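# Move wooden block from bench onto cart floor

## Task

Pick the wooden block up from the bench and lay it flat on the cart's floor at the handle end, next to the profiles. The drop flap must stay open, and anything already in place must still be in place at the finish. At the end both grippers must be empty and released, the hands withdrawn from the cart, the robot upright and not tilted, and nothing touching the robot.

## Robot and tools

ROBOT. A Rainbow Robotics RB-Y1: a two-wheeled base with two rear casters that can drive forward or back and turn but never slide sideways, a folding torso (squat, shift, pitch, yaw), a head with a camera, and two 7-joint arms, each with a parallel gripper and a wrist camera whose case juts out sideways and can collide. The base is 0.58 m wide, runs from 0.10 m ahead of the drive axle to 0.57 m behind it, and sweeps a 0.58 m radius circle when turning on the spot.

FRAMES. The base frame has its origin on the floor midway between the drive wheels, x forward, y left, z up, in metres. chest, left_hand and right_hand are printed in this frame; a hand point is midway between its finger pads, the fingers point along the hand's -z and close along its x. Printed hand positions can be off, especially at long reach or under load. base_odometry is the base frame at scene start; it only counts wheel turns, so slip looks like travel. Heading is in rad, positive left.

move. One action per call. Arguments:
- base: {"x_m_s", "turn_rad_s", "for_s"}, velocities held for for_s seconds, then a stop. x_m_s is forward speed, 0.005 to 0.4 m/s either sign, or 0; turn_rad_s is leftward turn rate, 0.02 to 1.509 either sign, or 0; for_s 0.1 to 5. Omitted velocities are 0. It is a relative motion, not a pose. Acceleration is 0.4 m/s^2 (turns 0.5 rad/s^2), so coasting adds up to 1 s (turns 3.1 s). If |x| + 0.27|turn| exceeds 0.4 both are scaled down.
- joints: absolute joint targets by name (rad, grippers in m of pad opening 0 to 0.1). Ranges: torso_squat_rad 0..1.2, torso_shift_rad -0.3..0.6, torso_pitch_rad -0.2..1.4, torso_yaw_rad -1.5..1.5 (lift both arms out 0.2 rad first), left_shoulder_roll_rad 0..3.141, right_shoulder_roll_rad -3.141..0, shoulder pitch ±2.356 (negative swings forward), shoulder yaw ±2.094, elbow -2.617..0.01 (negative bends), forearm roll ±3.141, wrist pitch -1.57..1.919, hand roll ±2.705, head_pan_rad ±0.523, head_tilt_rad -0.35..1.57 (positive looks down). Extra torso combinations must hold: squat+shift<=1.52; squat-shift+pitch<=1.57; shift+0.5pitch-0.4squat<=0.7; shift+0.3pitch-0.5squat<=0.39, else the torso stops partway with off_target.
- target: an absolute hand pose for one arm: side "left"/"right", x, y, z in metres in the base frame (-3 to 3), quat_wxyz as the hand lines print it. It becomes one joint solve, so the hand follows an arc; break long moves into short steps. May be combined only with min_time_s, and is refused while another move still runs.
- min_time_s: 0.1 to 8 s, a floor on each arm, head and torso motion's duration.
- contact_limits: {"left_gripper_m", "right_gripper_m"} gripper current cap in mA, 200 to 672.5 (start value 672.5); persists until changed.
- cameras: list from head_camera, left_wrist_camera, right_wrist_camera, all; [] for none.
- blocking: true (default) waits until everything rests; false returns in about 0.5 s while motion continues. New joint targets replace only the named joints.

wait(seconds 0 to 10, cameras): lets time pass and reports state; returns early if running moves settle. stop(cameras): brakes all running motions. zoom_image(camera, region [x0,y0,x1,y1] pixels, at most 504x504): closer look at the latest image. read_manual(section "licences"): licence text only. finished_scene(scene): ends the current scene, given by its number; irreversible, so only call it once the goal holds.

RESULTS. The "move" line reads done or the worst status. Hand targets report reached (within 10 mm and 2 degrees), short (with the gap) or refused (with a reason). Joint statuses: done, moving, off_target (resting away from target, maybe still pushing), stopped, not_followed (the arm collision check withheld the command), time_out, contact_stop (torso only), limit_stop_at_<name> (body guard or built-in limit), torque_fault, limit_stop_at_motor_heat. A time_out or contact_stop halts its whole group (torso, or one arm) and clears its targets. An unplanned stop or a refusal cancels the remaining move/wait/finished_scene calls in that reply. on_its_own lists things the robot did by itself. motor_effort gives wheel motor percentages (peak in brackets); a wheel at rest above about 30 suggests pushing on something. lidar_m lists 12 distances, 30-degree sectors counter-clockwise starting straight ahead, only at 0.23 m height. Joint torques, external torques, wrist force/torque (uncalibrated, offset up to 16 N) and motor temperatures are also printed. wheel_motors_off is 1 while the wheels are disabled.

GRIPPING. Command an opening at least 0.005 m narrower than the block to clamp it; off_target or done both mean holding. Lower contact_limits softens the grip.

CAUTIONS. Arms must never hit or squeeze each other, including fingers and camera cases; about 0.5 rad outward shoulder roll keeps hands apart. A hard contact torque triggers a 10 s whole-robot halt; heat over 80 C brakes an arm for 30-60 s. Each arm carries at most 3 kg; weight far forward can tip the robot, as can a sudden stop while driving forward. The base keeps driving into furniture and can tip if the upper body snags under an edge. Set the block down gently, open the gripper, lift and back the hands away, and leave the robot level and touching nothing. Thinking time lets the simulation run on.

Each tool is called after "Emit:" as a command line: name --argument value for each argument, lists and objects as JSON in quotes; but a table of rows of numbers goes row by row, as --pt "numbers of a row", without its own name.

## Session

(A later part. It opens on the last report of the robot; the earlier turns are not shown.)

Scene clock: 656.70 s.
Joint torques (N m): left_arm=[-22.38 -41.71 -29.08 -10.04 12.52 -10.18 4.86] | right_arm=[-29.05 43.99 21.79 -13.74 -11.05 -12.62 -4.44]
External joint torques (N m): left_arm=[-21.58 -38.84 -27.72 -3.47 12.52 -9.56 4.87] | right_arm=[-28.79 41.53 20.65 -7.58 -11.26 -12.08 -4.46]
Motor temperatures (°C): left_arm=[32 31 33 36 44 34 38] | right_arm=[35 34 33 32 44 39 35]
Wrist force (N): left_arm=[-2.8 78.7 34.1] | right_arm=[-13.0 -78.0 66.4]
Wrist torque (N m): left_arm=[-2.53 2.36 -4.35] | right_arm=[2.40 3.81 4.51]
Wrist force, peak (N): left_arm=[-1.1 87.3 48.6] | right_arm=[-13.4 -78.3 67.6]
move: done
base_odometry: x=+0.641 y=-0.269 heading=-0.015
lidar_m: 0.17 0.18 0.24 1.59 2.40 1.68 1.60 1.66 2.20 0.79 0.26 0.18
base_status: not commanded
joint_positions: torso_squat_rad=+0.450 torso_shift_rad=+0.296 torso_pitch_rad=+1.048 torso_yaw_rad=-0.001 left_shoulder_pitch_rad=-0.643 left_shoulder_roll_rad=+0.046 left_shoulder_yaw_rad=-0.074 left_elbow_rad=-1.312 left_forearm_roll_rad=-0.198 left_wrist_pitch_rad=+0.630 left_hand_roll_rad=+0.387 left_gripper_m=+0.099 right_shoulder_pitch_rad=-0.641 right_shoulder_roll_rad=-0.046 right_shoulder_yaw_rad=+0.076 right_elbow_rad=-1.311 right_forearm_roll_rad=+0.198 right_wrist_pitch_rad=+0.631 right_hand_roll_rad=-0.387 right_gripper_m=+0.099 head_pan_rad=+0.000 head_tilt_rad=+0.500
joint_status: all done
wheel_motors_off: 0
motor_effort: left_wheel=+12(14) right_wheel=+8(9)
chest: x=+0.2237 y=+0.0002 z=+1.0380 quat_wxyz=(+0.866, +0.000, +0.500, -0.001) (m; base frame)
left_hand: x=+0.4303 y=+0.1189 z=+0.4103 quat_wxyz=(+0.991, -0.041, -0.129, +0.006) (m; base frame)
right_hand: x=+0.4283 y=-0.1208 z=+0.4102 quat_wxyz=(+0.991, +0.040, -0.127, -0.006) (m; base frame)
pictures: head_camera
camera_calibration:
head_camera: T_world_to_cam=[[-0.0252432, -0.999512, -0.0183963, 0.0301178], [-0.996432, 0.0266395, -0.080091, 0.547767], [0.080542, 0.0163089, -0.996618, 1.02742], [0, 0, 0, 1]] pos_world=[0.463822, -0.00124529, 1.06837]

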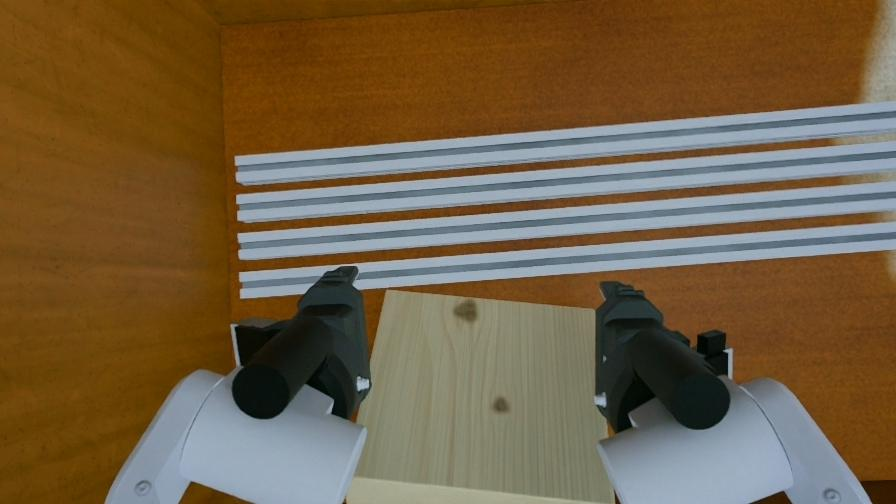

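Emit:
move --joints '{"torso_squat_rad":0.53,"torso_shift_rad":0.338,"head_tilt_rad":0.35}' --min_time_s 1.5 --cameras '["head_camera","left_wrist_camera","right_wrist_camera"]'

Scene clock: 659.17 s.
Joint torques (N m): left_arm=[-14.36 -41.28 -28.21 -3.12 12.26 -7.87 4.57] | right_arm=[-20.79 50.64 26.15 -0.21 -13.24 -10.87 -4.69]
External joint torques (N m): left_arm=[-13.44 -38.4 -26.84 3.51 12.27 -7.24 4.59] | right_arm=[-20.39 48.24 25.04 6.02 -13.46 -10.32 -4.7]
Motor temperatures (°C): left_arm=[32 31 33 36 44 34 38] | right_arm=[35 35 33 32 44 40 35]
Wrist force (N): left_arm=[15.4 81.9 55.1] | right_arm=[12.1 -92.0 106.4]
Wrist torque (N m): left_arm=[-3.32 4.21 -4.24] | right_arm=[3.88 6.85 4.97]
Wrist force, peak (N): left_arm=[15.3 82.1 56.0] | right_arm=[13.3 -92.9 109.1]
move: done
base_odometry: x=+0.641 y=-0.269 heading=-0.015
lidar_m: 0.16 0.18 0.23 1.59 2.39 1.70 1.61 1.66 2.21 0.81 0.25 0.18
base_status: not commanded
joint_positions: torso_squat_rad=+0.530 torso_shift_rad=+0.336 torso_pitch_rad=+1.045 torso_yaw_rad=-0.002 left_shoulder_pitch_rad=-0.645 left_shoulder_roll_rad=+0.045 left_shoulder_yaw_rad=-0.074 left_elbow_rad=-1.314 left_forearm_roll_rad=-0.198 left_wrist_pitch_rad=+0.630 left_hand_roll_rad=+0.387 left_gripper_m=+0.099 right_shoulder_pitch_rad=-0.643 right_shoulder_roll_rad=-0.048 right_shoulder_yaw_rad=+0.075 right_elbow_rad=-1.315 right_forearm_roll_rad=+0.198 right_wrist_pitch_rad=+0.631 right_hand_roll_rad=-0.387 right_gripper_m=+0.099 head_pan_rad=+0.000 head_tilt_rad=+0.350
joint_status: all done
wheel_motors_off: 0
motor_effort: left_wheel=+4(14) right_wheel=+9(13)
chest: x=+0.2386 y=+0.0002 z=+1.0059 quat_wxyz=(+0.867, -0.001, +0.499, -0.001) (m; base frame)
left_hand: x=+0.4489 y=+0.1179 z=+0.3795 quat_wxyz=(+0.990, -0.042, -0.132, +0.006) (m; base frame)
right_hand: x=+0.4480 y=-0.1217 z=+0.3797 quat_wxyz=(+0.991, +0.039, -0.131, -0.006) (m; base frame)
pictures: head_camera, left_wrist_camera, right_wrist_camera
camera_calibration:
head_camera: T_world_to_cam=[[-0.0220435, -0.999524, -0.0215824, 0.0320282], [-0.972712, 0.0264294, -0.230507, 0.713353], [0.230967, 0.0159123, -0.972831, 0.905234], [0, 0, 0, 1]] pos_world=[0.485514, -0.00124492, 1.04576]
left_wrist_camera: T_world_to_cam=[[0.967006, 0.0491394, 0.249968, -0.535317], [-0.0925739, -0.846361, 0.524503, -0.0286556], [0.237337, -0.530339, -0.813887, 0.337401], [0, 0, 0, 1]] pos_world=[0.434924, 0.180989, 0.423449]
right_wrist_camera: T_world_to_cam=[[-0.957866, -0.00512933, -0.28717, 0.536229], [-0.167962, 0.821057, 0.545577, -0.00489629], [0.232985, 0.570823, -0.787324, 0.336205], [0, 0, 0, 1]] pos_world=[0.434483, -0.185143, 0.421363]

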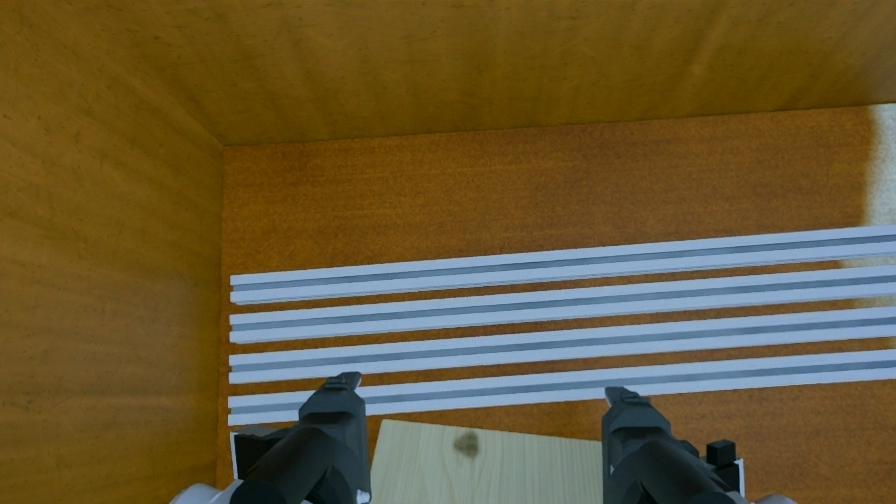

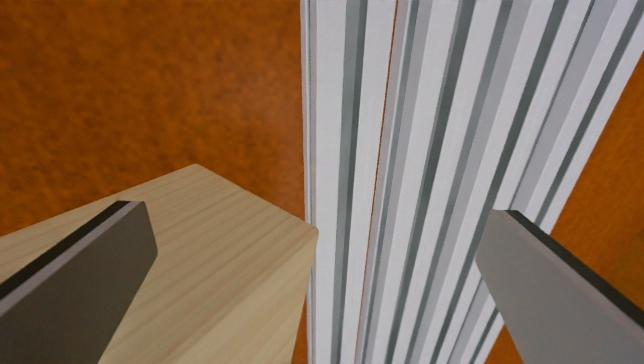

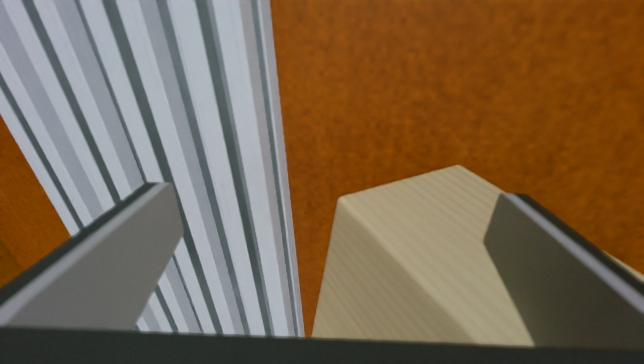

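Emit:
move --joints '{"head_tilt_rad":0.75}' --cameras '["head_camera"]'

Scene clock: 661.07 s.
Joint torques (N m): left_arm=[-14.27 -41.61 -28.13 -2.96 12.25 -7.7 4.55] | right_arm=[-20.22 50.45 26.2 -0.18 -13.15 -10.92 -4.48]
External joint torques (N m): left_arm=[-13.35 -38.73 -26.77 3.67 12.25 -7.07 4.56] | right_arm=[-19.82 48.05 25.08 6.05 -13.36 -10.37 -4.5]
Motor temperatures (°C): left_arm=[32 31 33 36 44 34 38] | right_arm=[35 35 33 32 44 40 35]
Wrist force (N): left_arm=[15.1 81.4 55.2] | right_arm=[12.9 -92.3 107.1]
Wrist torque (N m): left_arm=[-3.35 4.07 -4.15] | right_arm=[3.89 6.87 4.98]
Wrist force, peak (N): left_arm=[14.5 82.2 56.4] | right_arm=[12.8 -92.7 107.9]
move: done
base_odometry: x=+0.641 y=-0.269 heading=-0.015
lidar_m: 0.17 0.17 0.23 1.58 2.39 1.70 1.59 1.67 2.18 0.80 0.26 0.18
base_status: not commanded
joint_positions: torso_squat_rad=+0.530 torso_shift_rad=+0.336 torso_pitch_rad=+1.045 torso_yaw_rad=-0.002 left_shoulder_pitch_rad=-0.645 left_shoulder_roll_rad=+0.045 left_shoulder_yaw_rad=-0.074 left_elbow_rad=-1.314 left_forearm_roll_rad=-0.198 left_wrist_pitch_rad=+0.630 left_hand_roll_rad=+0.387 left_gripper_m=+0.099 right_shoulder_pitch_rad=-0.643 right_shoulder_roll_rad=-0.048 right_shoulder_yaw_rad=+0.075 right_elbow_rad=-1.315 right_forearm_roll_rad=+0.198 right_wrist_pitch_rad=+0.631 right_hand_roll_rad=-0.387 right_gripper_m=+0.099 head_pan_rad=+0.000 head_tilt_rad=+0.750
joint_status: all done
wheel_motors_off: 0
motor_effort: left_wheel=+4(5) right_wheel=+7(9)
chest: x=+0.2386 y=+0.0002 z=+1.0059 quat_wxyz=(+0.867, -0.001, +0.499, -0.001) (m; base frame)
left_hand: x=+0.4489 y=+0.1179 z=+0.3795 quat_wxyz=(+0.990, -0.042, -0.132, +0.006) (m; base frame)
right_hand: x=+0.4480 y=-0.1217 z=+0.3797 quat_wxyz=(+0.991, +0.039, -0.131, -0.006) (m; base frame)
pictures: head_camera
camera_calibration:
head_camera: T_world_to_cam=[[-0.0294695, -0.999499, -0.011563, 0.024189], [-0.985693, 0.027138, 0.166349, 0.287329], [-0.165952, 0.0162998, -0.985999, 1.08732], [0, 0, 0, 1]] pos_world=[0.464374, -0.00134378, 1.02458]

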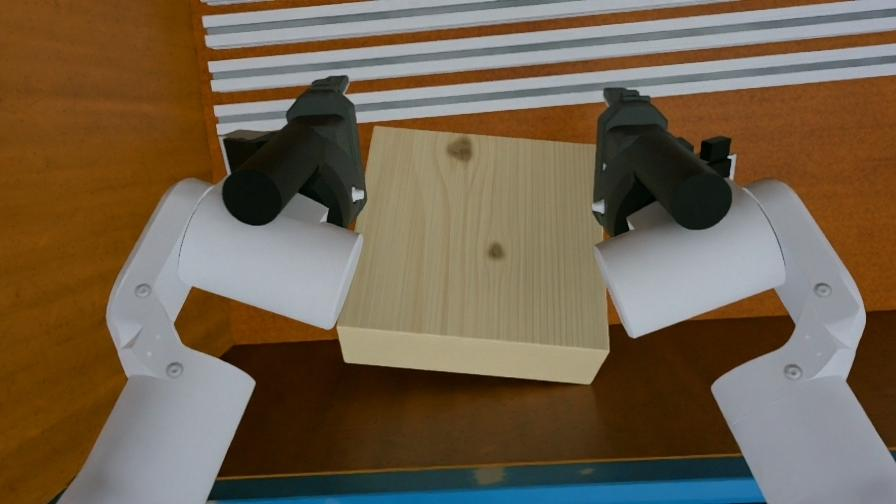

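Emit:
move --base '{"x_m_s":0.03,"for_s":0.9}' --cameras '["head_camera"]'

Emit:
move --joints '{"torso_squat_rad":0.57,"torso_shift_rad":0.358}' --min_time_s 1.2 --cameras '["head_camera"]'

Scene clock: 665.20 s.
Joint torques (N m): left_arm=[-13.33 -40.14 -27.27 -4.7 11.92 -7.41 4.41] | right_arm=[-21.61 50.94 26.22 -7.47 -13.12 -10.29 -4.62]
External joint torques (N m): left_arm=[-12.45 -37.25 -25.89 1.91 11.93 -6.78 4.42] | right_arm=[-21.28 48.53 25.09 -1.28 -13.34 -9.74 -4.64]
Motor temperatures (°C): left_arm=[32 31 33 36 43 34 38] | right_arm=[35 36 33 32 44 40 35]
Wrist force (N): left_arm=[11.7 77.8 38.1] | right_arm=[2.2 -85.6 60.9]
Wrist torque (N m): left_arm=[-2.93 3.16 -4.04] | right_arm=[2.80 4.10 4.79]
Wrist force, peak (N): left_arm=[15.0 82.5 56.0] | right_arm=[12.6 -92.9 107.7]
move: done
base_odometry: x=+0.668 y=-0.269 heading=-0.015
lidar_m: 0.13 0.13 0.20 1.58 2.45 1.70 1.62 1.69 2.24 0.69 0.21 0.15
base_status: done (sent for 0.9 of 0.9 s)
joint_positions: torso_squat_rad=+0.530 torso_shift_rad=+0.337 torso_pitch_rad=+1.047 torso_yaw_rad=-0.002 left_shoulder_pitch_rad=-0.645 left_shoulder_roll_rad=+0.045 left_shoulder_yaw_rad=-0.074 left_elbow_rad=-1.313 left_forearm_roll_rad=-0.198 left_wrist_pitch_rad=+0.630 left_hand_roll_rad=+0.387 left_gripper_m=+0.099 right_shoulder_pitch_rad=-0.643 right_shoulder_roll_rad=-0.048 right_shoulder_yaw_rad=+0.075 right_elbow_rad=-1.313 right_forearm_roll_rad=+0.198 right_wrist_pitch_rad=+0.630 right_hand_roll_rad=-0.387 right_gripper_m=+0.099 head_pan_rad=+0.000 head_tilt_rad=+0.750
joint_status: not commanded
wheel_motors_off: 0
motor_effort: left_wheel=+2(26) right_wheel=+3(27)
chest: x=+0.2394 y=+0.0002 z=+1.0053 quat_wxyz=(+0.866, -0.001, +0.500, -0.001) (m; base frame)
left_hand: x=+0.4484 y=+0.1177 z=+0.3784 quat_wxyz=(+0.990, -0.042, -0.131, +0.006) (m; base frame)
right_hand: x=+0.4466 y=-0.1219 z=+0.3781 quat_wxyz=(+0.991, +0.039, -0.129, -0.006) (m; base frame)
pictures: head_camera
camera_calibration:
head_camera: T_world_to_cam=[[-0.0294933, -0.999499, -0.0115071, 0.0241569], [-0.985368, 0.0271391, 0.168263, 0.286294], [-0.167866, 0.0163014, -0.985675, 1.08695], [0, 0, 0, 1]] pos_world=[0.46528, -0.00134378, 1.02349]

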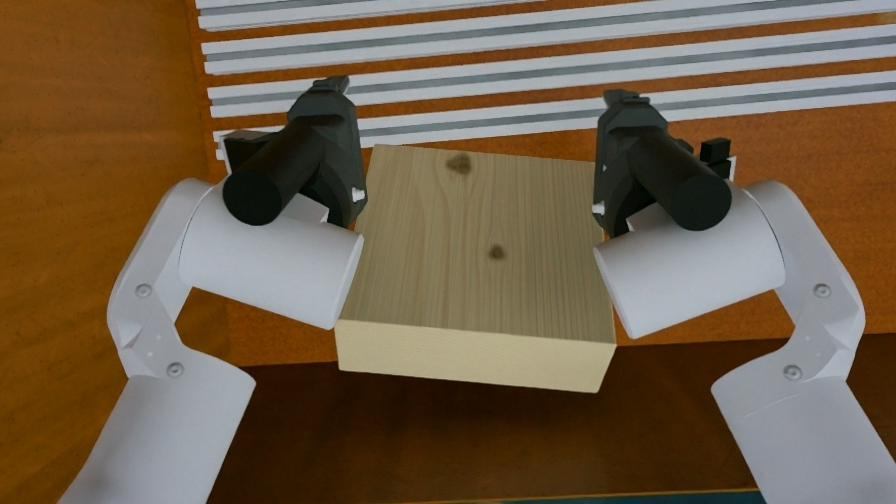

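Scene clock: 666.70 s.
Joint torques (N m): left_arm=[-7.73 -42.26 -29.36 2.08 12.69 -5.46 4.44] | right_arm=[-15.22 53.08 27.75 1.73 -14.04 -8.86 -4.83]
External joint torques (N m): left_arm=[-6.75 -39.39 -27.99 8.73 12.7 -4.82 4.46] | right_arm=[-14.78 50.69 26.63 7.97 -14.25 -8.31 -4.84]
Motor temperatures (°C): left_arm=[32 31 33 36 43 34 38] | right_arm=[35 36 33 32 44 40 35]
Wrist force (N): left_arm=[28.1 81.9 56.6] | right_arm=[19.5 -93.2 90.5]
Wrist torque (N m): left_arm=[-3.44 4.66 -3.95] | right_arm=[3.57 6.15 4.92]
Wrist force, peak (N): left_arm=[28.2 81.9 57.0] | right_arm=[19.9 -93.6 91.2]
move: done
base_odometry: x=+0.668 y=-0.269 heading=-0.015
lidar_m: 0.14 0.14 0.20 1.59 2.44 1.72 1.62 1.69 2.24 0.67 0.22 0.14
base_status: not commanded
joint_positions: torso_squat_rad=+0.570 torso_shift_rad=+0.356 torso_pitch_rad=+1.045 torso_yaw_rad=-0.002 left_shoulder_pitch_rad=-0.646 left_shoulder_roll_rad=+0.046 left_shoulder_yaw_rad=-0.074 left_elbow_rad=-1.315 left_forearm_roll_rad=-0.198 left_wrist_pitch_rad=+0.629 left_hand_roll_rad=+0.387 left_gripper_m=+0.099 right_shoulder_pitch_rad=-0.644 right_shoulder_roll_rad=-0.048 right_shoulder_yaw_rad=+0.074 right_elbow_rad=-1.315 right_forearm_roll_rad=+0.199 right_wrist_pitch_rad=+0.630 right_hand_roll_rad=-0.387 right_gripper_m=+0.099 head_pan_rad=+0.000 head_tilt_rad=+0.750
joint_status: all done
wheel_motors_off: 0
motor_effort: left_wheel=-1(3) right_wheel=+2(5)
chest: x=+0.2449 y=+0.0002 z=+0.9881 quat_wxyz=(+0.867, -0.001, +0.499, -0.001) (m; base frame)
left_hand: x=+0.4570 y=+0.1176 z=+0.3623 quat_wxyz=(+0.990, -0.043, -0.134, +0.006) (m; base frame)
right_hand: x=+0.4555 y=-0.1218 z=+0.3621 quat_wxyz=(+0.990, +0.039, -0.133, -0.006) (m; base frame)
pictures: head_camera
camera_calibration:
head_camera: T_world_to_cam=[[-0.0294689, -0.999499, -0.0115664, 0.0241749], [-0.98571, 0.0271385, 0.166252, 0.296704], [-0.165855, 0.0163004, -0.986015, 1.0708], [0, 0, 0, 1]] pos_world=[0.470774, -0.00134378, 1.00678]

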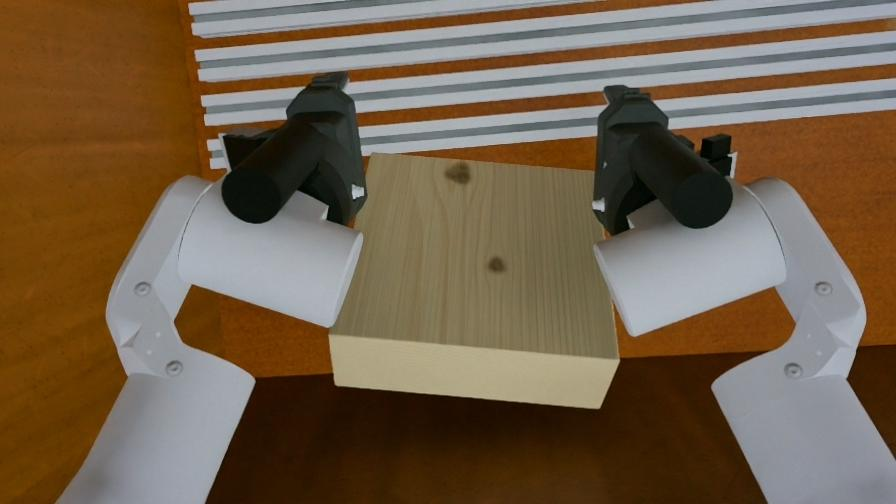

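Emit:
move --joints '{"torso_squat_rad":0.5,"torso_shift_rad":0.32}' --min_time_s 1.2 --cameras '[]'

Emit:
move --joints '{"left_wrist_pitch_rad":0.56,"right_wrist_pitch_rad":0.56}' --min_time_s 1 --cameras '["head_camera"]'

Scene clock: 673.80 s.
Joint torques (N m): left_arm=[-13.66 -45.85 -32.16 -10.41 14.07 -5.8 4.33] | right_arm=[-0.3 50.42 26.92 -1.5 -13.66 -0.79 -3.96]
External joint torques (N m): left_arm=[-12.88 -42.99 -30.8 -3.84 14.08 -5.18 4.35] | right_arm=[0.1 47.97 25.78 4.73 -13.87 -0.23 -3.98]
Motor temperatures (°C): left_arm=[31 31 33 36 43 34 38] | right_arm=[35 37 33 32 45 40 35]
Wrist force (N): left_arm=[5.9 81.3 -13.2] | right_arm=[26.2 -73.7 -12.6]
Wrist torque (N m): left_arm=[-1.70 -0.24 -4.32] | right_arm=[0.72 -0.03 3.63]
Wrist force, peak (N): left_arm=[27.7 82.3 56.9] | right_arm=[20.2 -93.5 91.4]
move: done
base_odometry: x=+0.668 y=-0.269 heading=-0.015
lidar_m: 0.12 0.13 0.17 1.58 2.43 1.71 1.63 1.70 2.23 0.67 0.21 0.14
base_status: not commanded
joint_positions: torso_squat_rad=+0.500 torso_shift_rad=+0.320 torso_pitch_rad=+1.050 torso_yaw_rad=-0.001 left_shoulder_pitch_rad=-0.645 left_shoulder_roll_rad=+0.047 left_shoulder_yaw_rad=-0.073 left_elbow_rad=-1.312 left_forearm_roll_rad=-0.199 left_wrist_pitch_rad=+0.629 left_hand_roll_rad=+0.387 left_gripper_m=+0.099 right_shoulder_pitch_rad=-0.648 right_shoulder_roll_rad=-0.048 right_shoulder_yaw_rad=+0.074 right_elbow_rad=-1.314 right_forearm_roll_rad=+0.198 right_wrist_pitch_rad=+0.628 right_hand_roll_rad=-0.387 right_gripper_m=+0.099 head_pan_rad=+0.000 head_tilt_rad=+0.750
joint_status: all done
wheel_motors_off: 0
motor_effort: left_wheel=-6(7) right_wheel=-10(12)
chest: x=+0.2337 y=+0.0001 z=+1.0176 quat_wxyz=(+0.865, +0.000, +0.501, -0.001) (m; base frame)
left_hand: x=+0.4406 y=+0.1193 z=+0.3897 quat_wxyz=(+0.991, -0.041, -0.129, +0.006) (m; base frame)
right_hand: x=+0.4436 y=-0.1200 z=+0.3911 quat_wxyz=(+0.990, +0.040, -0.132, -0.006) (m; base frame)
pictures: none
No camera images: "cameras" was empty.

Scene clock: 675.10 s.
Joint torques (N m): left_arm=[-17.43 -54.38 -39.53 -11.78 16.21 -7.95 5.32] | right_arm=[-26.26 58.43 31.66 -19.43 -14.72 -10.87 -5.04]
External joint torques (N m): left_arm=[-16.57 -51.58 -38.18 -5.11 16.21 -7.21 5.34] | right_arm=[-25.95 56.03 30.53 -13.17 -14.94 -10.22 -5.05]
Motor temperatures (°C): left_arm=[31 31 33 36 43 34 38] | right_arm=[35 37 33 32 45 40 35]
Wrist force (N): left_arm=[6.5 100.3 -10.3] | right_arm=[-12.5 -94.7 -3.5]
Wrist torque (N m): left_arm=[-1.97 0.03 -5.39] | right_arm=[1.25 -0.17 5.33]
Wrist force, peak (N): left_arm=[6.7 101.7 -10.6] | right_arm=[-12.8 -95.0 -3.5]
move: done
base_odometry: x=+0.668 y=-0.269 heading=-0.015
lidar_m: 0.13 0.14 0.19 1.58 2.44 1.72 1.63 1.69 2.23 0.68 0.21 0.14
base_status: not commanded
joint_positions: torso_squat_rad=+0.500 torso_shift_rad=+0.320 torso_pitch_rad=+1.050 torso_yaw_rad=-0.001 left_shoulder_pitch_rad=-0.644 left_shoulder_roll_rad=+0.049 left_shoulder_yaw_rad=-0.071 left_elbow_rad=-1.312 left_forearm_roll_rad=-0.199 left_wrist_pitch_rad=+0.562 left_hand_roll_rad=+0.387 left_gripper_m=+0.099 right_shoulder_pitch_rad=-0.641 right_shoulder_roll_rad=-0.050 right_shoulder_yaw_rad=+0.073 right_elbow_rad=-1.310 right_forearm_roll_rad=+0.199 right_wrist_pitch_rad=+0.563 right_hand_roll_rad=-0.387 right_gripper_m=+0.099 head_pan_rad=+0.000 head_tilt_rad=+0.750
joint_status: all done
wheel_motors_off: 0
motor_effort: left_wheel=+0(7) right_wheel=+0(12)
chest: x=+0.2338 y=+0.0001 z=+1.0174 quat_wxyz=(+0.865, +0.000, +0.501, -0.001) (m; base frame)
left_hand: x=+0.4539 y=+0.1160 z=+0.3937 quat_wxyz=(+0.986, -0.052, -0.160, +0.006) (m; base frame)
right_hand: x=+0.4512 y=-0.1182 z=+0.3930 quat_wxyz=(+0.986, +0.050, -0.157, -0.005) (m; base frame)
pictures: head_camera
camera_calibration:
head_camera: T_world_to_cam=[[-0.0293126, -0.9995, -0.0118521, 0.0243983], [-0.984769, 0.0268436, 0.171783, 0.275047], [-0.171379, 0.016707, -0.985063, 1.09826], [0, 0, 0, 1]] pos_world=[0.459791, -0.00134569, 1.03489]

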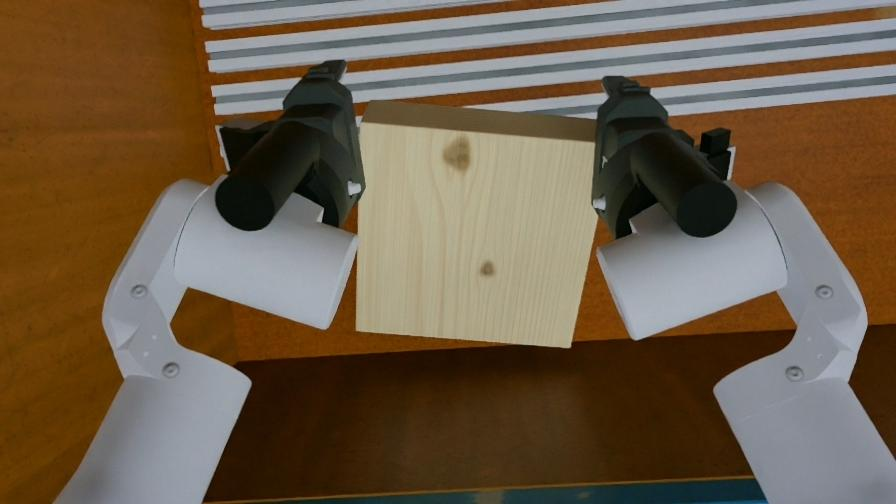

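Emit:
move --joints '{"left_shoulder_roll_rad":0.041,"right_shoulder_roll_rad":-0.041}' --min_time_s 0.8 --cameras '[]'

Emit:
move --joints '{"torso_squat_rad":0.55,"torso_shift_rad":0.32}' --min_time_s 1.5 --cameras '["head_camera","left_wrist_camera","right_wrist_camera"]'

Scene clock: 679.93 s.
Joint torques (N m): left_arm=[-16.21 -47.04 -36.24 -11.67 14.4 -7.12 5.08] | right_arm=[-25.87 49.9 29.77 -19.35 -13.04 -9.65 -4.78]
External joint torques (N m): left_arm=[-15.35 -44.29 -34.92 -4.98 14.41 -6.38 5.1] | right_arm=[-25.57 47.55 28.67 -13.09 -13.26 -8.99 -4.8]
Motor temperatures (°C): left_arm=[31 32 34 36 44 34 38] | right_arm=[35 38 33 32 45 41 36]
Wrist force (N): left_arm=[5.6 85.6 -10.8] | right_arm=[-12.4 -78.9 -4.9]
Wrist torque (N m): left_arm=[-1.69 0.03 -4.65] | right_arm=[0.85 -0.25 4.51]
Wrist force, peak (N): left_arm=[7.0 101.3 -10.8] | right_arm=[-11.9 -95.1 -2.7]
move: done
base_odometry: x=+0.668 y=-0.269 heading=-0.015
lidar_m: 0.13 0.14 0.19 1.59 2.43 1.71 1.63 1.68 2.24 0.67 0.22 0.14
base_status: not commanded
joint_positions: torso_squat_rad=+0.500 torso_shift_rad=+0.320 torso_pitch_rad=+1.050 torso_yaw_rad=-0.001 left_shoulder_pitch_rad=-0.644 left_shoulder_roll_rad=+0.052 left_shoulder_yaw_rad=-0.072 left_elbow_rad=-1.312 left_forearm_roll_rad=-0.199 left_wrist_pitch_rad=+0.562 left_hand_roll_rad=+0.387 left_gripper_m=+0.099 right_shoulder_pitch_rad=-0.642 right_shoulder_roll_rad=-0.053 right_shoulder_yaw_rad=+0.074 right_elbow_rad=-1.310 right_forearm_roll_rad=+0.198 right_wrist_pitch_rad=+0.562 right_hand_roll_rad=-0.387 right_gripper_m=+0.099 head_pan_rad=+0.000 head_tilt_rad=+0.750
joint_status: all done
wheel_motors_off: 0
motor_effort: left_wheel=+0(2) right_wheel=+0(2)
chest: x=+0.2338 y=+0.0001 z=+1.0174 quat_wxyz=(+0.865, +0.000, +0.501, -0.001) (m; base frame)
left_hand: x=+0.4543 y=+0.1172 z=+0.3936 quat_wxyz=(+0.986, -0.051, -0.160, +0.005) (m; base frame)
right_hand: x=+0.4515 y=-0.1194 z=+0.3929 quat_wxyz=(+0.986, +0.049, -0.158, -0.004) (m; base frame)
pictures: none
No camera images: "cameras" was empty.

Scene clock: 681.73 s.
Joint torques (N m): left_arm=[-15.59 -48.21 -36.41 -11.39 14.44 -6.91 5.14] | right_arm=[-22.47 50.94 30.15 -16.26 -13.04 -8.63 -4.84]
External joint torques (N m): left_arm=[-14.72 -45.47 -35.09 -4.7 14.45 -6.16 5.15] | right_arm=[-22.13 48.59 29.05 -9.98 -13.25 -7.97 -4.85]
Motor temperatures (°C): left_arm=[31 32 34 36 44 34 38] | right_arm=[35 38 33 32 45 41 36]
Wrist force (N): left_arm=[5.9 87.3 -10.9] | right_arm=[-5.9 -80.6 -1.5]
Wrist torque (N m): left_arm=[-1.77 0.11 -4.72] | right_arm=[0.97 0.11 4.51]
Wrist force, peak (N): left_arm=[8.4 88.7 -9.5] | right_arm=[-6.0 -81.3 -0.9]
move: done
base_odometry: x=+0.668 y=-0.269 heading=-0.015
lidar_m: 0.12 0.14 0.18 1.58 2.43 1.71 1.63 1.69 2.23 0.68 0.21 0.14
base_status: not commanded
joint_positions: torso_squat_rad=+0.550 torso_shift_rad=+0.320 torso_pitch_rad=+1.050 torso_yaw_rad=-0.001 left_shoulder_pitch_rad=-0.644 left_shoulder_roll_rad=+0.052 left_shoulder_yaw_rad=-0.072 left_elbow_rad=-1.312 left_forearm_roll_rad=-0.199 left_wrist_pitch_rad=+0.561 left_hand_roll_rad=+0.387 left_gripper_m=+0.099 right_shoulder_pitch_rad=-0.642 right_shoulder_roll_rad=-0.053 right_shoulder_yaw_rad=+0.074 right_elbow_rad=-1.311 right_forearm_roll_rad=+0.198 right_wrist_pitch_rad=+0.562 right_hand_roll_rad=-0.387 right_gripper_m=+0.099 head_pan_rad=+0.000 head_tilt_rad=+0.750
joint_status: all done
wheel_motors_off: 0
motor_effort: left_wheel=-1(2) right_wheel=+0(2)
chest: x=+0.2282 y=+0.0001 z=+1.0009 quat_wxyz=(+0.865, +0.000, +0.501, -0.001) (m; base frame)
left_hand: x=+0.4490 y=+0.1173 z=+0.3771 quat_wxyz=(+0.986, -0.051, -0.160, +0.004) (m; base frame)
right_hand: x=+0.4470 y=-0.1192 z=+0.3768 quat_wxyz=(+0.986, +0.049, -0.159, -0.004) (m; base frame)
pictures: head_camera, left_wrist_camera, right_wrist_camera
camera_calibration:
head_camera: T_world_to_cam=[[-0.0293105, -0.9995, -0.0118596, 0.0240452], [-0.984823, 0.0268454, 0.171474, 0.272704], [-0.17107, 0.0167056, -0.985117, 1.08096], [0, 0, 0, 1]] pos_world=[0.45419, -0.00134568, 1.01839]
left_wrist_camera: T_world_to_cam=[[0.951201, 0.0509008, 0.304346, -0.548424], [-0.125456, -0.837312, 0.532137, -0.0171238], [0.281918, -0.544351, -0.790066, 0.307709], [0, 0, 0, 1]] pos_world=[0.432764, 0.181079, 0.419133]
right_wrist_camera: T_world_to_cam=[[-0.94048, -0.00250969, -0.339839, 0.546945], [-0.201343, 0.809701, 0.551222, 0.00595931], [0.273785, 0.586837, -0.762013, 0.306896], [0, 0, 0, 1]] pos_world=[0.431567, -0.183551, 0.416447]

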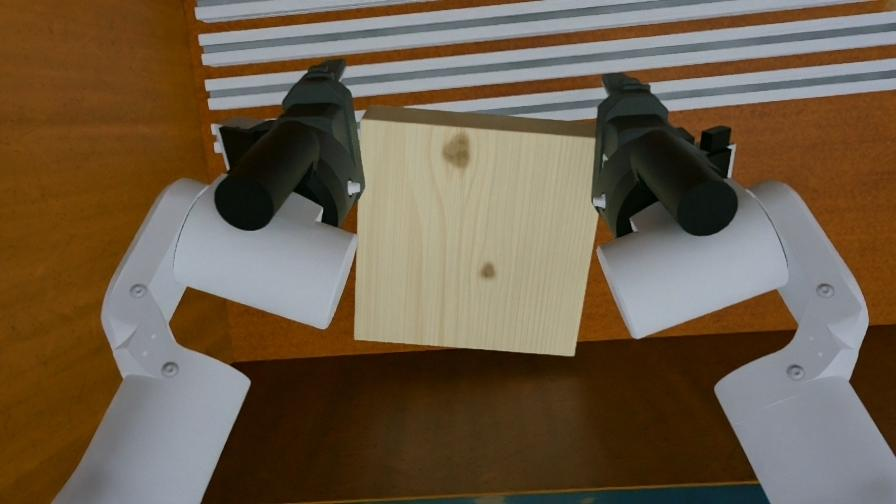

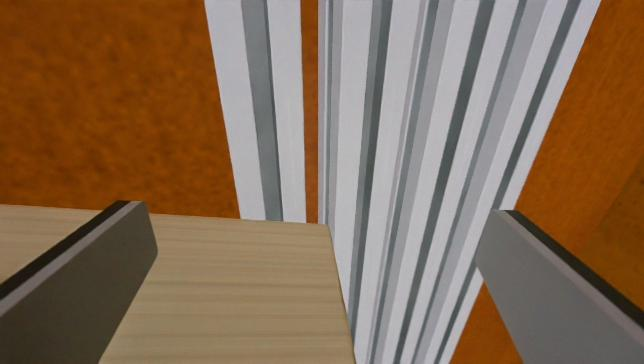

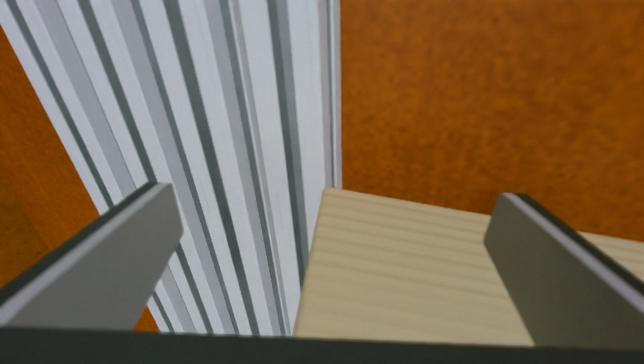

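Emit:
move --base '{"x_m_s":-0.03,"for_s":1.1}' --cameras '[]'

Emit:
move --joints '{"torso_squat_rad":0.59,"torso_shift_rad":0.33}' --min_time_s 1.5 --cameras '["head_camera","left_wrist_camera","right_wrist_camera"]'

Scene clock: 685.53 s.
Joint torques (N m): left_arm=[-18.96 -49.47 -36.68 -13.65 14.64 -7.98 5.21] | right_arm=[-0.71 57.73 32.55 -0.82 -14.94 -2.09 -4.36]
External joint torques (N m): left_arm=[-18.11 -46.74 -35.37 -6.97 14.65 -7.24 5.23] | right_arm=[-0.21 55.42 31.46 5.53 -15.16 -1.41 -4.38]
Motor temperatures (°C): left_arm=[31 32 34 36 44 34 38] | right_arm=[35 38 33 32 45 40 36]
Wrist force (N): left_arm=[-0.2 89.0 -9.9] | right_arm=[27.0 -87.7 -7.0]
Wrist torque (N m): left_arm=[-1.81 -0.03 -4.87] | right_arm=[1.00 0.42 4.40]
Wrist force, peak (N): left_arm=[14.3 97.1 -12.0] | right_arm=[34.0 -86.4 -8.1]
move: done
base_odometry: x=+0.635 y=-0.269 heading=-0.015
lidar_m: 0.15 0.16 0.22 1.58 2.38 1.68 1.60 1.66 2.20 0.85 0.25 0.16
base_status: done (sent for 1.1 of 1.1 s)
joint_positions: torso_squat_rad=+0.550 torso_shift_rad=+0.320 torso_pitch_rad=+1.050 torso_yaw_rad=-0.001 left_shoulder_pitch_rad=-0.643 left_shoulder_roll_rad=+0.053 left_shoulder_yaw_rad=-0.072 left_elbow_rad=-1.311 left_forearm_roll_rad=-0.199 left_wrist_pitch_rad=+0.562 left_hand_roll_rad=+0.387 left_gripper_m=+0.099 right_shoulder_pitch_rad=-0.648 right_shoulder_roll_rad=-0.055 right_shoulder_yaw_rad=+0.073 right_elbow_rad=-1.314 right_forearm_roll_rad=+0.199 right_wrist_pitch_rad=+0.560 right_hand_roll_rad=-0.387 right_gripper_m=+0.099 head_pan_rad=+0.000 head_tilt_rad=+0.750
joint_status: not commanded
wheel_motors_off: 0
motor_effort: left_wheel=-8(22) right_wheel=-7(22)
chest: x=+0.2282 y=+0.0001 z=+1.0010 quat_wxyz=(+0.865, +0.000, +0.501, -0.001) (m; base frame)
left_hand: x=+0.4484 y=+0.1178 z=+0.3770 quat_wxyz=(+0.986, -0.050, -0.160, +0.004) (m; base frame)
right_hand: x=+0.4526 y=-0.1189 z=+0.3789 quat_wxyz=(+0.985, +0.050, -0.164, -0.004) (m; base frame)
pictures: none
No camera images: "cameras" was empty.

Scene clock: 687.33 s.
Joint torques (N m): left_arm=[-18.86 -49.88 -36.94 -8.37 14.78 -8.95 5.03] | right_arm=[-0.47 57.48 32.51 3.59 -15.13 -2.79 -4.42]
External joint torques (N m): left_arm=[-17.93 -47.16 -35.63 -1.65 14.79 -8.2 5.05] | right_arm=[0.11 55.18 31.42 9.98 -15.35 -2.1 -4.43]
Motor temperatures (°C): left_arm=[31 32 34 36 44 34 38] | right_arm=[35 39 33 32 46 40 36]
Wrist force (N): left_arm=[9.5 94.6 41.4] | right_arm=[33.4 -91.9 34.8]
Wrist torque (N m): left_arm=[-2.71 3.06 -5.04] | right_arm=[1.77 2.75 4.53]
Wrist force, peak (N): left_arm=[9.5 95.2 42.6] | right_arm=[33.8 -92.4 35.2]
move: done
base_odometry: x=+0.635 y=-0.269 heading=-0.015
lidar_m: 0.15 0.15 0.22 1.58 2.40 1.69 1.60 1.66 2.17 0.82 0.25 0.17
base_status: not commanded
joint_positions: torso_squat_rad=+0.590 torso_shift_rad=+0.329 torso_pitch_rad=+1.047 torso_yaw_rad=-0.001 left_shoulder_pitch_rad=-0.644 left_shoulder_roll_rad=+0.053 left_shoulder_yaw_rad=-0.072 left_elbow_rad=-1.313 left_forearm_roll_rad=-0.199 left_wrist_pitch_rad=+0.562 left_hand_roll_rad=+0.387 left_gripper_m=+0.099 right_shoulder_pitch_rad=-0.648 right_shoulder_roll_rad=-0.055 right_shoulder_yaw_rad=+0.073 right_elbow_rad=-1.316 right_forearm_roll_rad=+0.199 right_wrist_pitch_rad=+0.561 right_hand_roll_rad=-0.387 right_gripper_m=+0.099 head_pan_rad=+0.000 head_tilt_rad=+0.750
joint_status: all done
wheel_motors_off: 0
motor_effort: left_wheel=-7(10) right_wheel=-6(10)
chest: x=+0.2278 y=+0.0001 z=+0.9857 quat_wxyz=(+0.866, +0.000, +0.500, -0.001) (m; base frame)
left_hand: x=+0.4503 y=+0.1178 z=+0.3626 quat_wxyz=(+0.986, -0.050, -0.162, +0.004) (m; base frame)
right_hand: x=+0.4544 y=-0.1188 z=+0.3645 quat_wxyz=(+0.985, +0.050, -0.166, -0.004) (m; base frame)
pictures: head_camera, left_wrist_camera, right_wrist_camera
camera_calibration:
head_camera: T_world_to_cam=[[-0.0292724, -0.9995, -0.0119516, 0.0239333], [-0.98536, 0.0268451, 0.168362, 0.278058], [-0.167957, 0.016705, -0.985653, 1.0657], [0, 0, 0, 1]] pos_world=[0.453681, -0.00134568, 1.00389]
left_wrist_camera: T_world_to_cam=[[0.950335, 0.050802, 0.307055, -0.545882], [-0.126804, -0.837787, 0.531069, -0.00773313], [0.284226, -0.543629, -0.789736, 0.294918], [0, 0, 0, 1]] pos_world=[0.433967, 0.181579, 0.40463]
right_wrist_camera: T_world_to_cam=[[-0.935299, -0.00270849, -0.353848, 0.552472], [-0.210091, 0.808902, 0.549126, 0.0185111], [0.284741, 0.587938, -0.757134, 0.288582], [0, 0, 0, 1]] pos_world=[0.438445, -0.183146, 0.403821]

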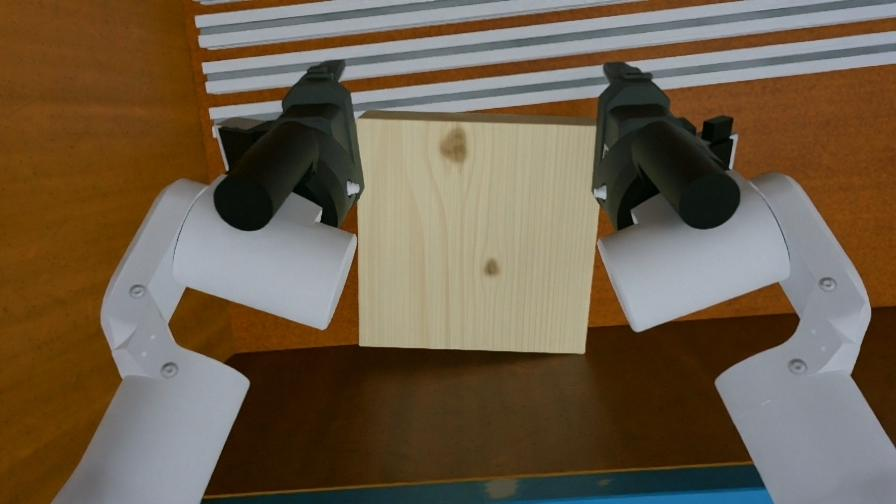

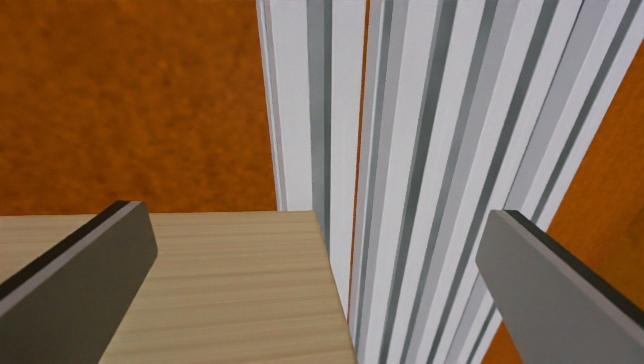

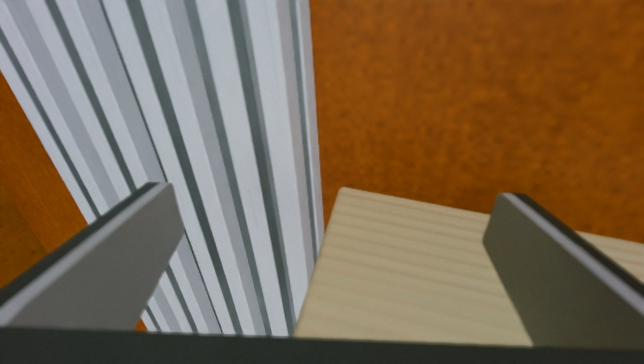

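Emit:
move --joints '{"torso_squat_rad":0.53,"torso_shift_rad":0.33}' --min_time_s 1.2 --cameras '[]'

Emit:
move --base '{"turn_rad_s":0.06,"for_s":1.4}' --cameras '[]'

Emit:
move --base '{"x_m_s":0.03,"for_s":0.4}' --cameras '["head_camera","left_wrist_camera","right_wrist_camera"]'

Scene clock: 691.73 s.
Joint torques (N m): left_arm=[-17.66 -47.87 -35.18 -13.38 14.08 -7.41 5] | right_arm=[-17.74 55.24 30.75 -14.43 -13.61 -7.62 -4.32]
External joint torques (N m): left_arm=[-16.82 -45.11 -33.86 -6.71 14.09 -6.67 5.02] | right_arm=[-17.39 52.92 29.66 -8.15 -13.82 -6.96 -4.34]
Motor temperatures (°C): left_arm=[31 32 34 36 44 34 39] | right_arm=[35 39 33 32 46 40 36]
Wrist force (N): left_arm=[2.7 84.9 -11.8] | right_arm=[-4.1 -80.3 -6.1]
Wrist torque (N m): left_arm=[-1.76 -0.12 -4.63] | right_arm=[0.88 -0.24 4.52]
Wrist force, peak (N): left_arm=[9.6 95.8 40.9] | right_arm=[34.1 -92.6 35.2]
move: done
base_odometry: x=+0.635 y=-0.269 heading=-0.015
lidar_m: 0.15 0.16 0.21 1.58 2.39 1.67 1.60 1.65 2.21 0.84 0.25 0.16
base_status: not commanded
joint_positions: torso_squat_rad=+0.530 torso_shift_rad=+0.330 torso_pitch_rad=+1.051 torso_yaw_rad=-0.001 left_shoulder_pitch_rad=-0.644 left_shoulder_roll_rad=+0.052 left_shoulder_yaw_rad=-0.072 left_elbow_rad=-1.311 left_forearm_roll_rad=-0.199 left_wrist_pitch_rad=+0.562 left_hand_roll_rad=+0.387 left_gripper_m=+0.099 right_shoulder_pitch_rad=-0.644 right_shoulder_roll_rad=-0.054 right_shoulder_yaw_rad=+0.073 right_elbow_rad=-1.311 right_forearm_roll_rad=+0.198 right_wrist_pitch_rad=+0.562 right_hand_roll_rad=-0.387 right_gripper_m=+0.099 head_pan_rad=+0.000 head_tilt_rad=+0.750
joint_status: all done
wheel_motors_off: 0
motor_effort: left_wheel=-5(8) right_wheel=-1(7)
chest: x=+0.2363 y=+0.0001 z=+1.0056 quat_wxyz=(+0.865, +0.000, +0.501, -0.001) (m; base frame)
left_hand: x=+0.4563 y=+0.1172 z=+0.3816 quat_wxyz=(+0.986, -0.051, -0.160, +0.004) (m; base frame)
right_hand: x=+0.4560 y=-0.1196 z=+0.3817 quat_wxyz=(+0.986, +0.049, -0.159, -0.004) (m; base frame)
pictures: none
No camera images: "cameras" was empty.

Scene clock: 693.60 s.
Joint torques (N m): left_arm=[-16.48 -47.17 -35.19 -12.48 14.12 -7.05 5.05] | right_arm=[-20.89 54.13 29.99 -16.72 -13.26 -8.51 -4.44]
External joint torques (N m): left_arm=[-15.63 -44.41 -33.87 -5.8 14.13 -6.31 5.06] | right_arm=[-20.55 51.79 28.9 -10.45 -13.47 -7.85 -4.45]
Motor temperatures (°C): left_arm=[31 32 34 36 44 34 39] | right_arm=[35 39 33 32 46 40 36]
Wrist force (N): left_arm=[4.0 86.0 -11.3] | right_arm=[-9.1 -80.1 -5.1]
Wrist torque (N m): left_arm=[-1.76 -0.12 -4.65] | right_arm=[0.87 -0.33 4.57]
Wrist force, peak (N): left_arm=[3.5 86.3 -11.5] | right_arm=[-4.9 -81.9 -4.9]
move: done
base_odometry: x=+0.635 y=-0.269 heading=+0.068
lidar_m: 0.15 0.16 0.24 1.59 2.20 1.64 1.59 1.70 2.38 0.60 0.23 0.17
base_status: done (sent for 1.4 of 1.4 s)
joint_positions: torso_squat_rad=+0.530 torso_shift_rad=+0.330 torso_pitch_rad=+1.051 torso_yaw_rad=-0.001 left_shoulder_pitch_rad=-0.644 left_shoulder_roll_rad=+0.052 left_shoulder_yaw_rad=-0.072 left_elbow_rad=-1.312 left_forearm_roll_rad=-0.199 left_wrist_pitch_rad=+0.562 left_hand_roll_rad=+0.387 left_gripper_m=+0.099 right_shoulder_pitch_rad=-0.643 right_shoulder_roll_rad=-0.054 right_shoulder_yaw_rad=+0.074 right_elbow_rad=-1.310 right_forearm_roll_rad=+0.198 right_wrist_pitch_rad=+0.562 right_hand_roll_rad=-0.387 right_gripper_m=+0.099 head_pan_rad=+0.000 head_tilt_rad=+0.750
joint_status: not commanded
wheel_motors_off: 0
motor_effort: left_wheel=-16(27) right_wheel=+11(25)
chest: x=+0.2363 y=+0.0001 z=+1.0056 quat_wxyz=(+0.865, +0.000, +0.501, -0.001) (m; base frame)
left_hand: x=+0.4566 y=+0.1171 z=+0.3817 quat_wxyz=(+0.986, -0.051, -0.160, +0.004) (m; base frame)
right_hand: x=+0.4551 y=-0.1196 z=+0.3814 quat_wxyz=(+0.986, +0.049, -0.159, -0.004) (m; base frame)
pictures: none
No camera images: "cameras" was empty.

Scene clock: 694.60 s.
Joint torques (N m): left_arm=[-15.41 -47.61 -35.27 -11.79 14.08 -6.82 5.07] | right_arm=[-22.28 53.35 29.87 -17.57 -12.97 -8.89 -4.38]
External joint torques (N m): left_arm=[-14.56 -44.85 -33.94 -5.11 14.09 -6.08 5.09] | right_arm=[-21.96 51.02 28.78 -11.3 -13.18 -8.24 -4.39]
Motor temperatures (°C): left_arm=[31 32 34 36 44 34 39] | right_arm=[35 39 33 32 46 40 36]
Wrist force (N): left_arm=[5.3 86.7 -11.0] | right_arm=[-9.2 -79.2 -4.7]
Wrist torque (N m): left_arm=[-1.83 -0.12 -4.64] | right_arm=[0.90 -0.30 4.51]
Wrist force, peak (N): left_arm=[5.3 86.7 -11.4] | right_arm=[-9.5 -80.4 -5.1]
move: done
base_odometry: x=+0.647 y=-0.268 heading=+0.067
lidar_m: 0.14 0.15 0.22 1.60 2.21 1.66 1.60 1.71 2.39 0.55 0.21 0.14
base_status: done (sent for 0.4 of 0.4 s)
joint_positions: torso_squat_rad=+0.530 torso_shift_rad=+0.330 torso_pitch_rad=+1.051 torso_yaw_rad=-0.001 left_shoulder_pitch_rad=-0.644 left_shoulder_roll_rad=+0.052 left_shoulder_yaw_rad=-0.072 left_elbow_rad=-1.312 left_forearm_roll_rad=-0.199 left_wrist_pitch_rad=+0.561 left_hand_roll_rad=+0.387 left_gripper_m=+0.099 right_shoulder_pitch_rad=-0.642 right_shoulder_roll_rad=-0.054 right_shoulder_yaw_rad=+0.074 right_elbow_rad=-1.310 right_forearm_roll_rad=+0.198 right_wrist_pitch_rad=+0.562 right_hand_roll_rad=-0.387 right_gripper_m=+0.099 head_pan_rad=+0.000 head_tilt_rad=+0.750
joint_status: not commanded
wheel_motors_off: 0
motor_effort: left_wheel=-8(17) right_wheel=+12(36)
chest: x=+0.2363 y=+0.0001 z=+1.0057 quat_wxyz=(+0.865, +0.000, +0.501, -0.001) (m; base frame)
left_hand: x=+0.4568 y=+0.1170 z=+0.3818 quat_wxyz=(+0.986, -0.051, -0.160, +0.004) (m; base frame)
right_hand: x=+0.4548 y=-0.1196 z=+0.3813 quat_wxyz=(+0.986, +0.049, -0.158, -0.004) (m; base frame)
pictures: head_camera, left_wrist_camera, right_wrist_camera
camera_calibration:
head_camera: T_world_to_cam=[[-0.0294113, -0.999497, -0.01183, 0.0243551], [-0.984749, 0.0269429, 0.171883, 0.279425], [-0.171478, 0.0167049, -0.985046, 1.08709], [0, 0, 0, 1]] pos_world=[0.462291, -0.00134538, 1.02309]
left_wrist_camera: T_world_to_cam=[[0.951337, 0.0508451, 0.303929, -0.557136], [-0.125358, -0.837138, 0.532433, -0.0190145], [0.281502, -0.544623, -0.790027, 0.309331], [0, 0, 0, 1]] pos_world=[0.440564, 0.180878, 0.423833]
right_wrist_camera: T_world_to_cam=[[-0.940729, -0.00296577, -0.339148, 0.555574], [-0.201122, 0.81005, 0.550789, 0.00538794], [0.273093, 0.586353, -0.762634, 0.308923], [0, 0, 0, 1]] pos_world=[0.439364, -0.183855, 0.421049]

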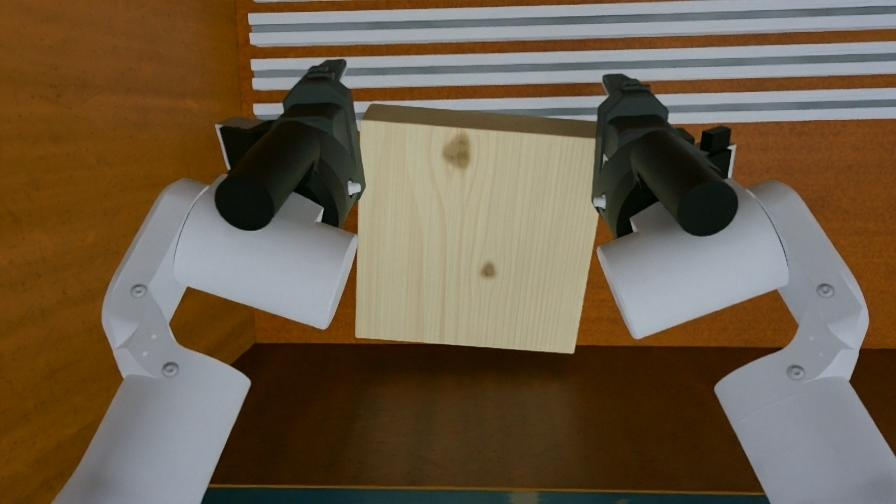

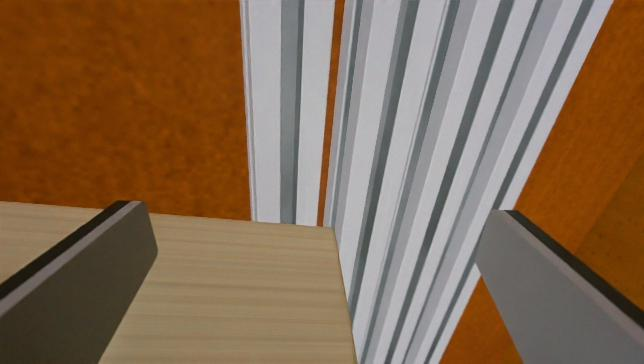

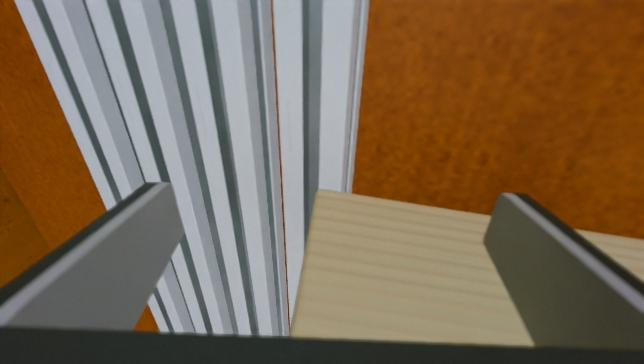

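Emit:
move --base '{"x_m_s":-0.03,"for_s":1.4}' --cameras '[]'

Emit:
move --joints '{"torso_squat_rad":0.6,"torso_shift_rad":0.345}' --min_time_s 1.5 --cameras '["head_camera","left_wrist_camera","right_wrist_camera"]'

Scene clock: 702.67 s.
Joint torques (N m): left_arm=[-21.9 -47.48 -35.01 -16.13 14 -8.98 5] | right_arm=[2.18 59.94 34.59 1.76 -15.92 -1.21 -4.48]
External joint torques (N m): left_arm=[-21.07 -44.74 -33.69 -9.46 14.01 -8.25 5.02] | right_arm=[2.71 57.64 33.51 8.13 -16.14 -0.53 -4.49]
Motor temperatures (°C): left_arm=[31 33 34 36 44 34 39] | right_arm=[35 40 34 32 46 40 36]
Wrist force (N): left_arm=[-7.4 86.1 -10.1] | right_arm=[31.9 -91.1 -6.1]
Wrist torque (N m): left_arm=[-1.77 -0.39 -4.79] | right_arm=[1.15 0.45 4.51]
Wrist force, peak (N): left_arm=[8.1 93.5 -11.1] | right_arm=[41.5 -91.0 -9.1]
move: done
base_odometry: x=+0.606 y=-0.271 heading=+0.067
lidar_m: 0.17 0.17 0.26 4.56 2.16 1.61 1.57 1.67 2.32 0.69 0.26 0.18
base_status: done (sent for 1.4 of 1.4 s)
joint_positions: torso_squat_rad=+0.530 torso_shift_rad=+0.330 torso_pitch_rad=+1.050 torso_yaw_rad=-0.001 left_shoulder_pitch_rad=-0.643 left_shoulder_roll_rad=+0.052 left_shoulder_yaw_rad=-0.072 left_elbow_rad=-1.311 left_forearm_roll_rad=-0.199 left_wrist_pitch_rad=+0.562 left_hand_roll_rad=+0.387 left_gripper_m=+0.099 right_shoulder_pitch_rad=-0.649 right_shoulder_roll_rad=-0.055 right_shoulder_yaw_rad=+0.072 right_elbow_rad=-1.315 right_forearm_roll_rad=+0.199 right_wrist_pitch_rad=+0.560 right_hand_roll_rad=-0.387 right_gripper_m=+0.099 head_pan_rad=+0.000 head_tilt_rad=+0.750
joint_status: not commanded
wheel_motors_off: 0
motor_effort: left_wheel=-18(33) right_wheel=-1(14)
chest: x=+0.2361 y=+0.0001 z=+1.0059 quat_wxyz=(+0.865, +0.000, +0.501, -0.001) (m; base frame)
left_hand: x=+0.4557 y=+0.1175 z=+0.3816 quat_wxyz=(+0.986, -0.050, -0.159, +0.004) (m; base frame)
right_hand: x=+0.4615 y=-0.1193 z=+0.3841 quat_wxyz=(+0.985, +0.049, -0.165, -0.004) (m; base frame)
pictures: none
No camera images: "cameras" was empty.

Scene clock: 704.47 s.
Joint torques (N m): left_arm=[-21.37 -48.58 -34.97 -15.53 14.15 -8.88 5.03] | right_arm=[2.77 60.43 34.72 3.4 -15.77 -0.39 -4.41]
External joint torques (N m): left_arm=[-20.54 -45.84 -33.65 -8.86 14.16 -8.14 5.05] | right_arm=[3.31 58.13 33.64 9.77 -15.99 0.3 -4.43]
Motor temperatures (°C): left_arm=[31 33 34 36 44 34 39] | right_arm=[35 40 34 32 46 40 36]
Wrist force (N): left_arm=[-4.6 88.1 -9.1] | right_arm=[36.2 -90.4 -9.9]
Wrist torque (N m): left_arm=[-1.85 0.02 -4.85] | right_arm=[1.03 0.50 4.43]
Wrist force, peak (N): left_arm=[-2.1 90.8 -9.4] | right_arm=[37.0 -90.7 -9.1]
move: done
base_odometry: x=+0.606 y=-0.271 heading=+0.067
lidar_m: 0.16 0.17 0.25 4.56 2.16 1.61 1.57 1.66 2.36 0.67 0.24 0.17
base_status: not commanded
joint_positions: torso_squat_rad=+0.600 torso_shift_rad=+0.345 torso_pitch_rad=+1.050 torso_yaw_rad=-0.001 left_shoulder_pitch_rad=-0.643 left_shoulder_roll_rad=+0.052 left_shoulder_yaw_rad=-0.072 left_elbow_rad=-1.311 left_forearm_roll_rad=-0.199 left_wrist_pitch_rad=+0.562 left_hand_roll_rad=+0.387 left_gripper_m=+0.099 right_shoulder_pitch_rad=-0.649 right_shoulder_roll_rad=-0.055 right_shoulder_yaw_rad=+0.072 right_elbow_rad=-1.315 right_forearm_roll_rad=+0.199 right_wrist_pitch_rad=+0.560 right_hand_roll_rad=-0.387 right_gripper_m=+0.099 head_pan_rad=+0.000 head_tilt_rad=+0.750
joint_status: all done
wheel_motors_off: 0
motor_effort: left_wheel=-18(19) right_wheel=-3(5)
chest: x=+0.2358 y=+0.0001 z=+0.9783 quat_wxyz=(+0.865, +0.000, +0.501, -0.001) (m; base frame)
left_hand: x=+0.4556 y=+0.1175 z=+0.3541 quat_wxyz=(+0.986, -0.050, -0.159, +0.004) (m; base frame)
right_hand: x=+0.4616 y=-0.1192 z=+0.3567 quat_wxyz=(+0.985, +0.049, -0.165, -0.004) (m; base frame)
pictures: head_camera, left_wrist_camera, right_wrist_camera
camera_calibration:
head_camera: T_world_to_cam=[[-0.0293804, -0.999499, -0.0117615, 0.0239345], [-0.984924, 0.0269413, 0.170875, 0.284574], [-0.170473, 0.0166046, -0.985222, 1.06], [0, 0, 0, 1]] pos_world=[0.461688, -0.00134514, 0.995993]
left_wrist_camera: T_world_to_cam=[[0.951844, 0.050578, 0.302381, -0.547282], [-0.124458, -0.837625, 0.531879, -0.00420966], [0.280183, -0.5439, -0.790994, 0.288886], [0, 0, 0, 1]] pos_world=[0.439462, 0.181279, 0.396233]
right_wrist_camera: T_world_to_cam=[[-0.935657, -0.00294227, -0.352899, 0.556088], [-0.209573, 0.809187, 0.548904, 0.0245191], [0.283946, 0.587544, -0.757738, 0.281415], [0, 0, 0, 1]] pos_world=[0.44554, -0.183548, 0.396023]

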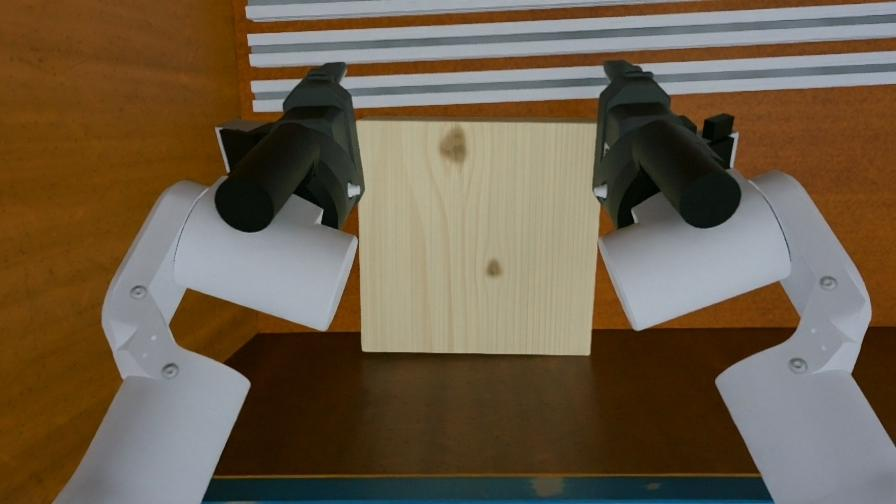

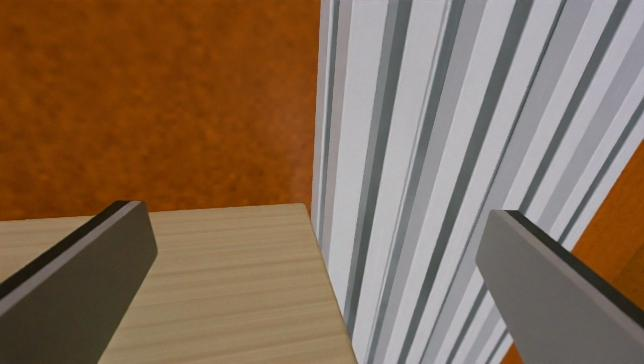

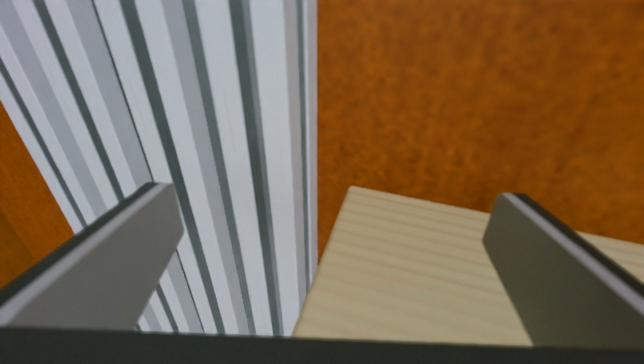

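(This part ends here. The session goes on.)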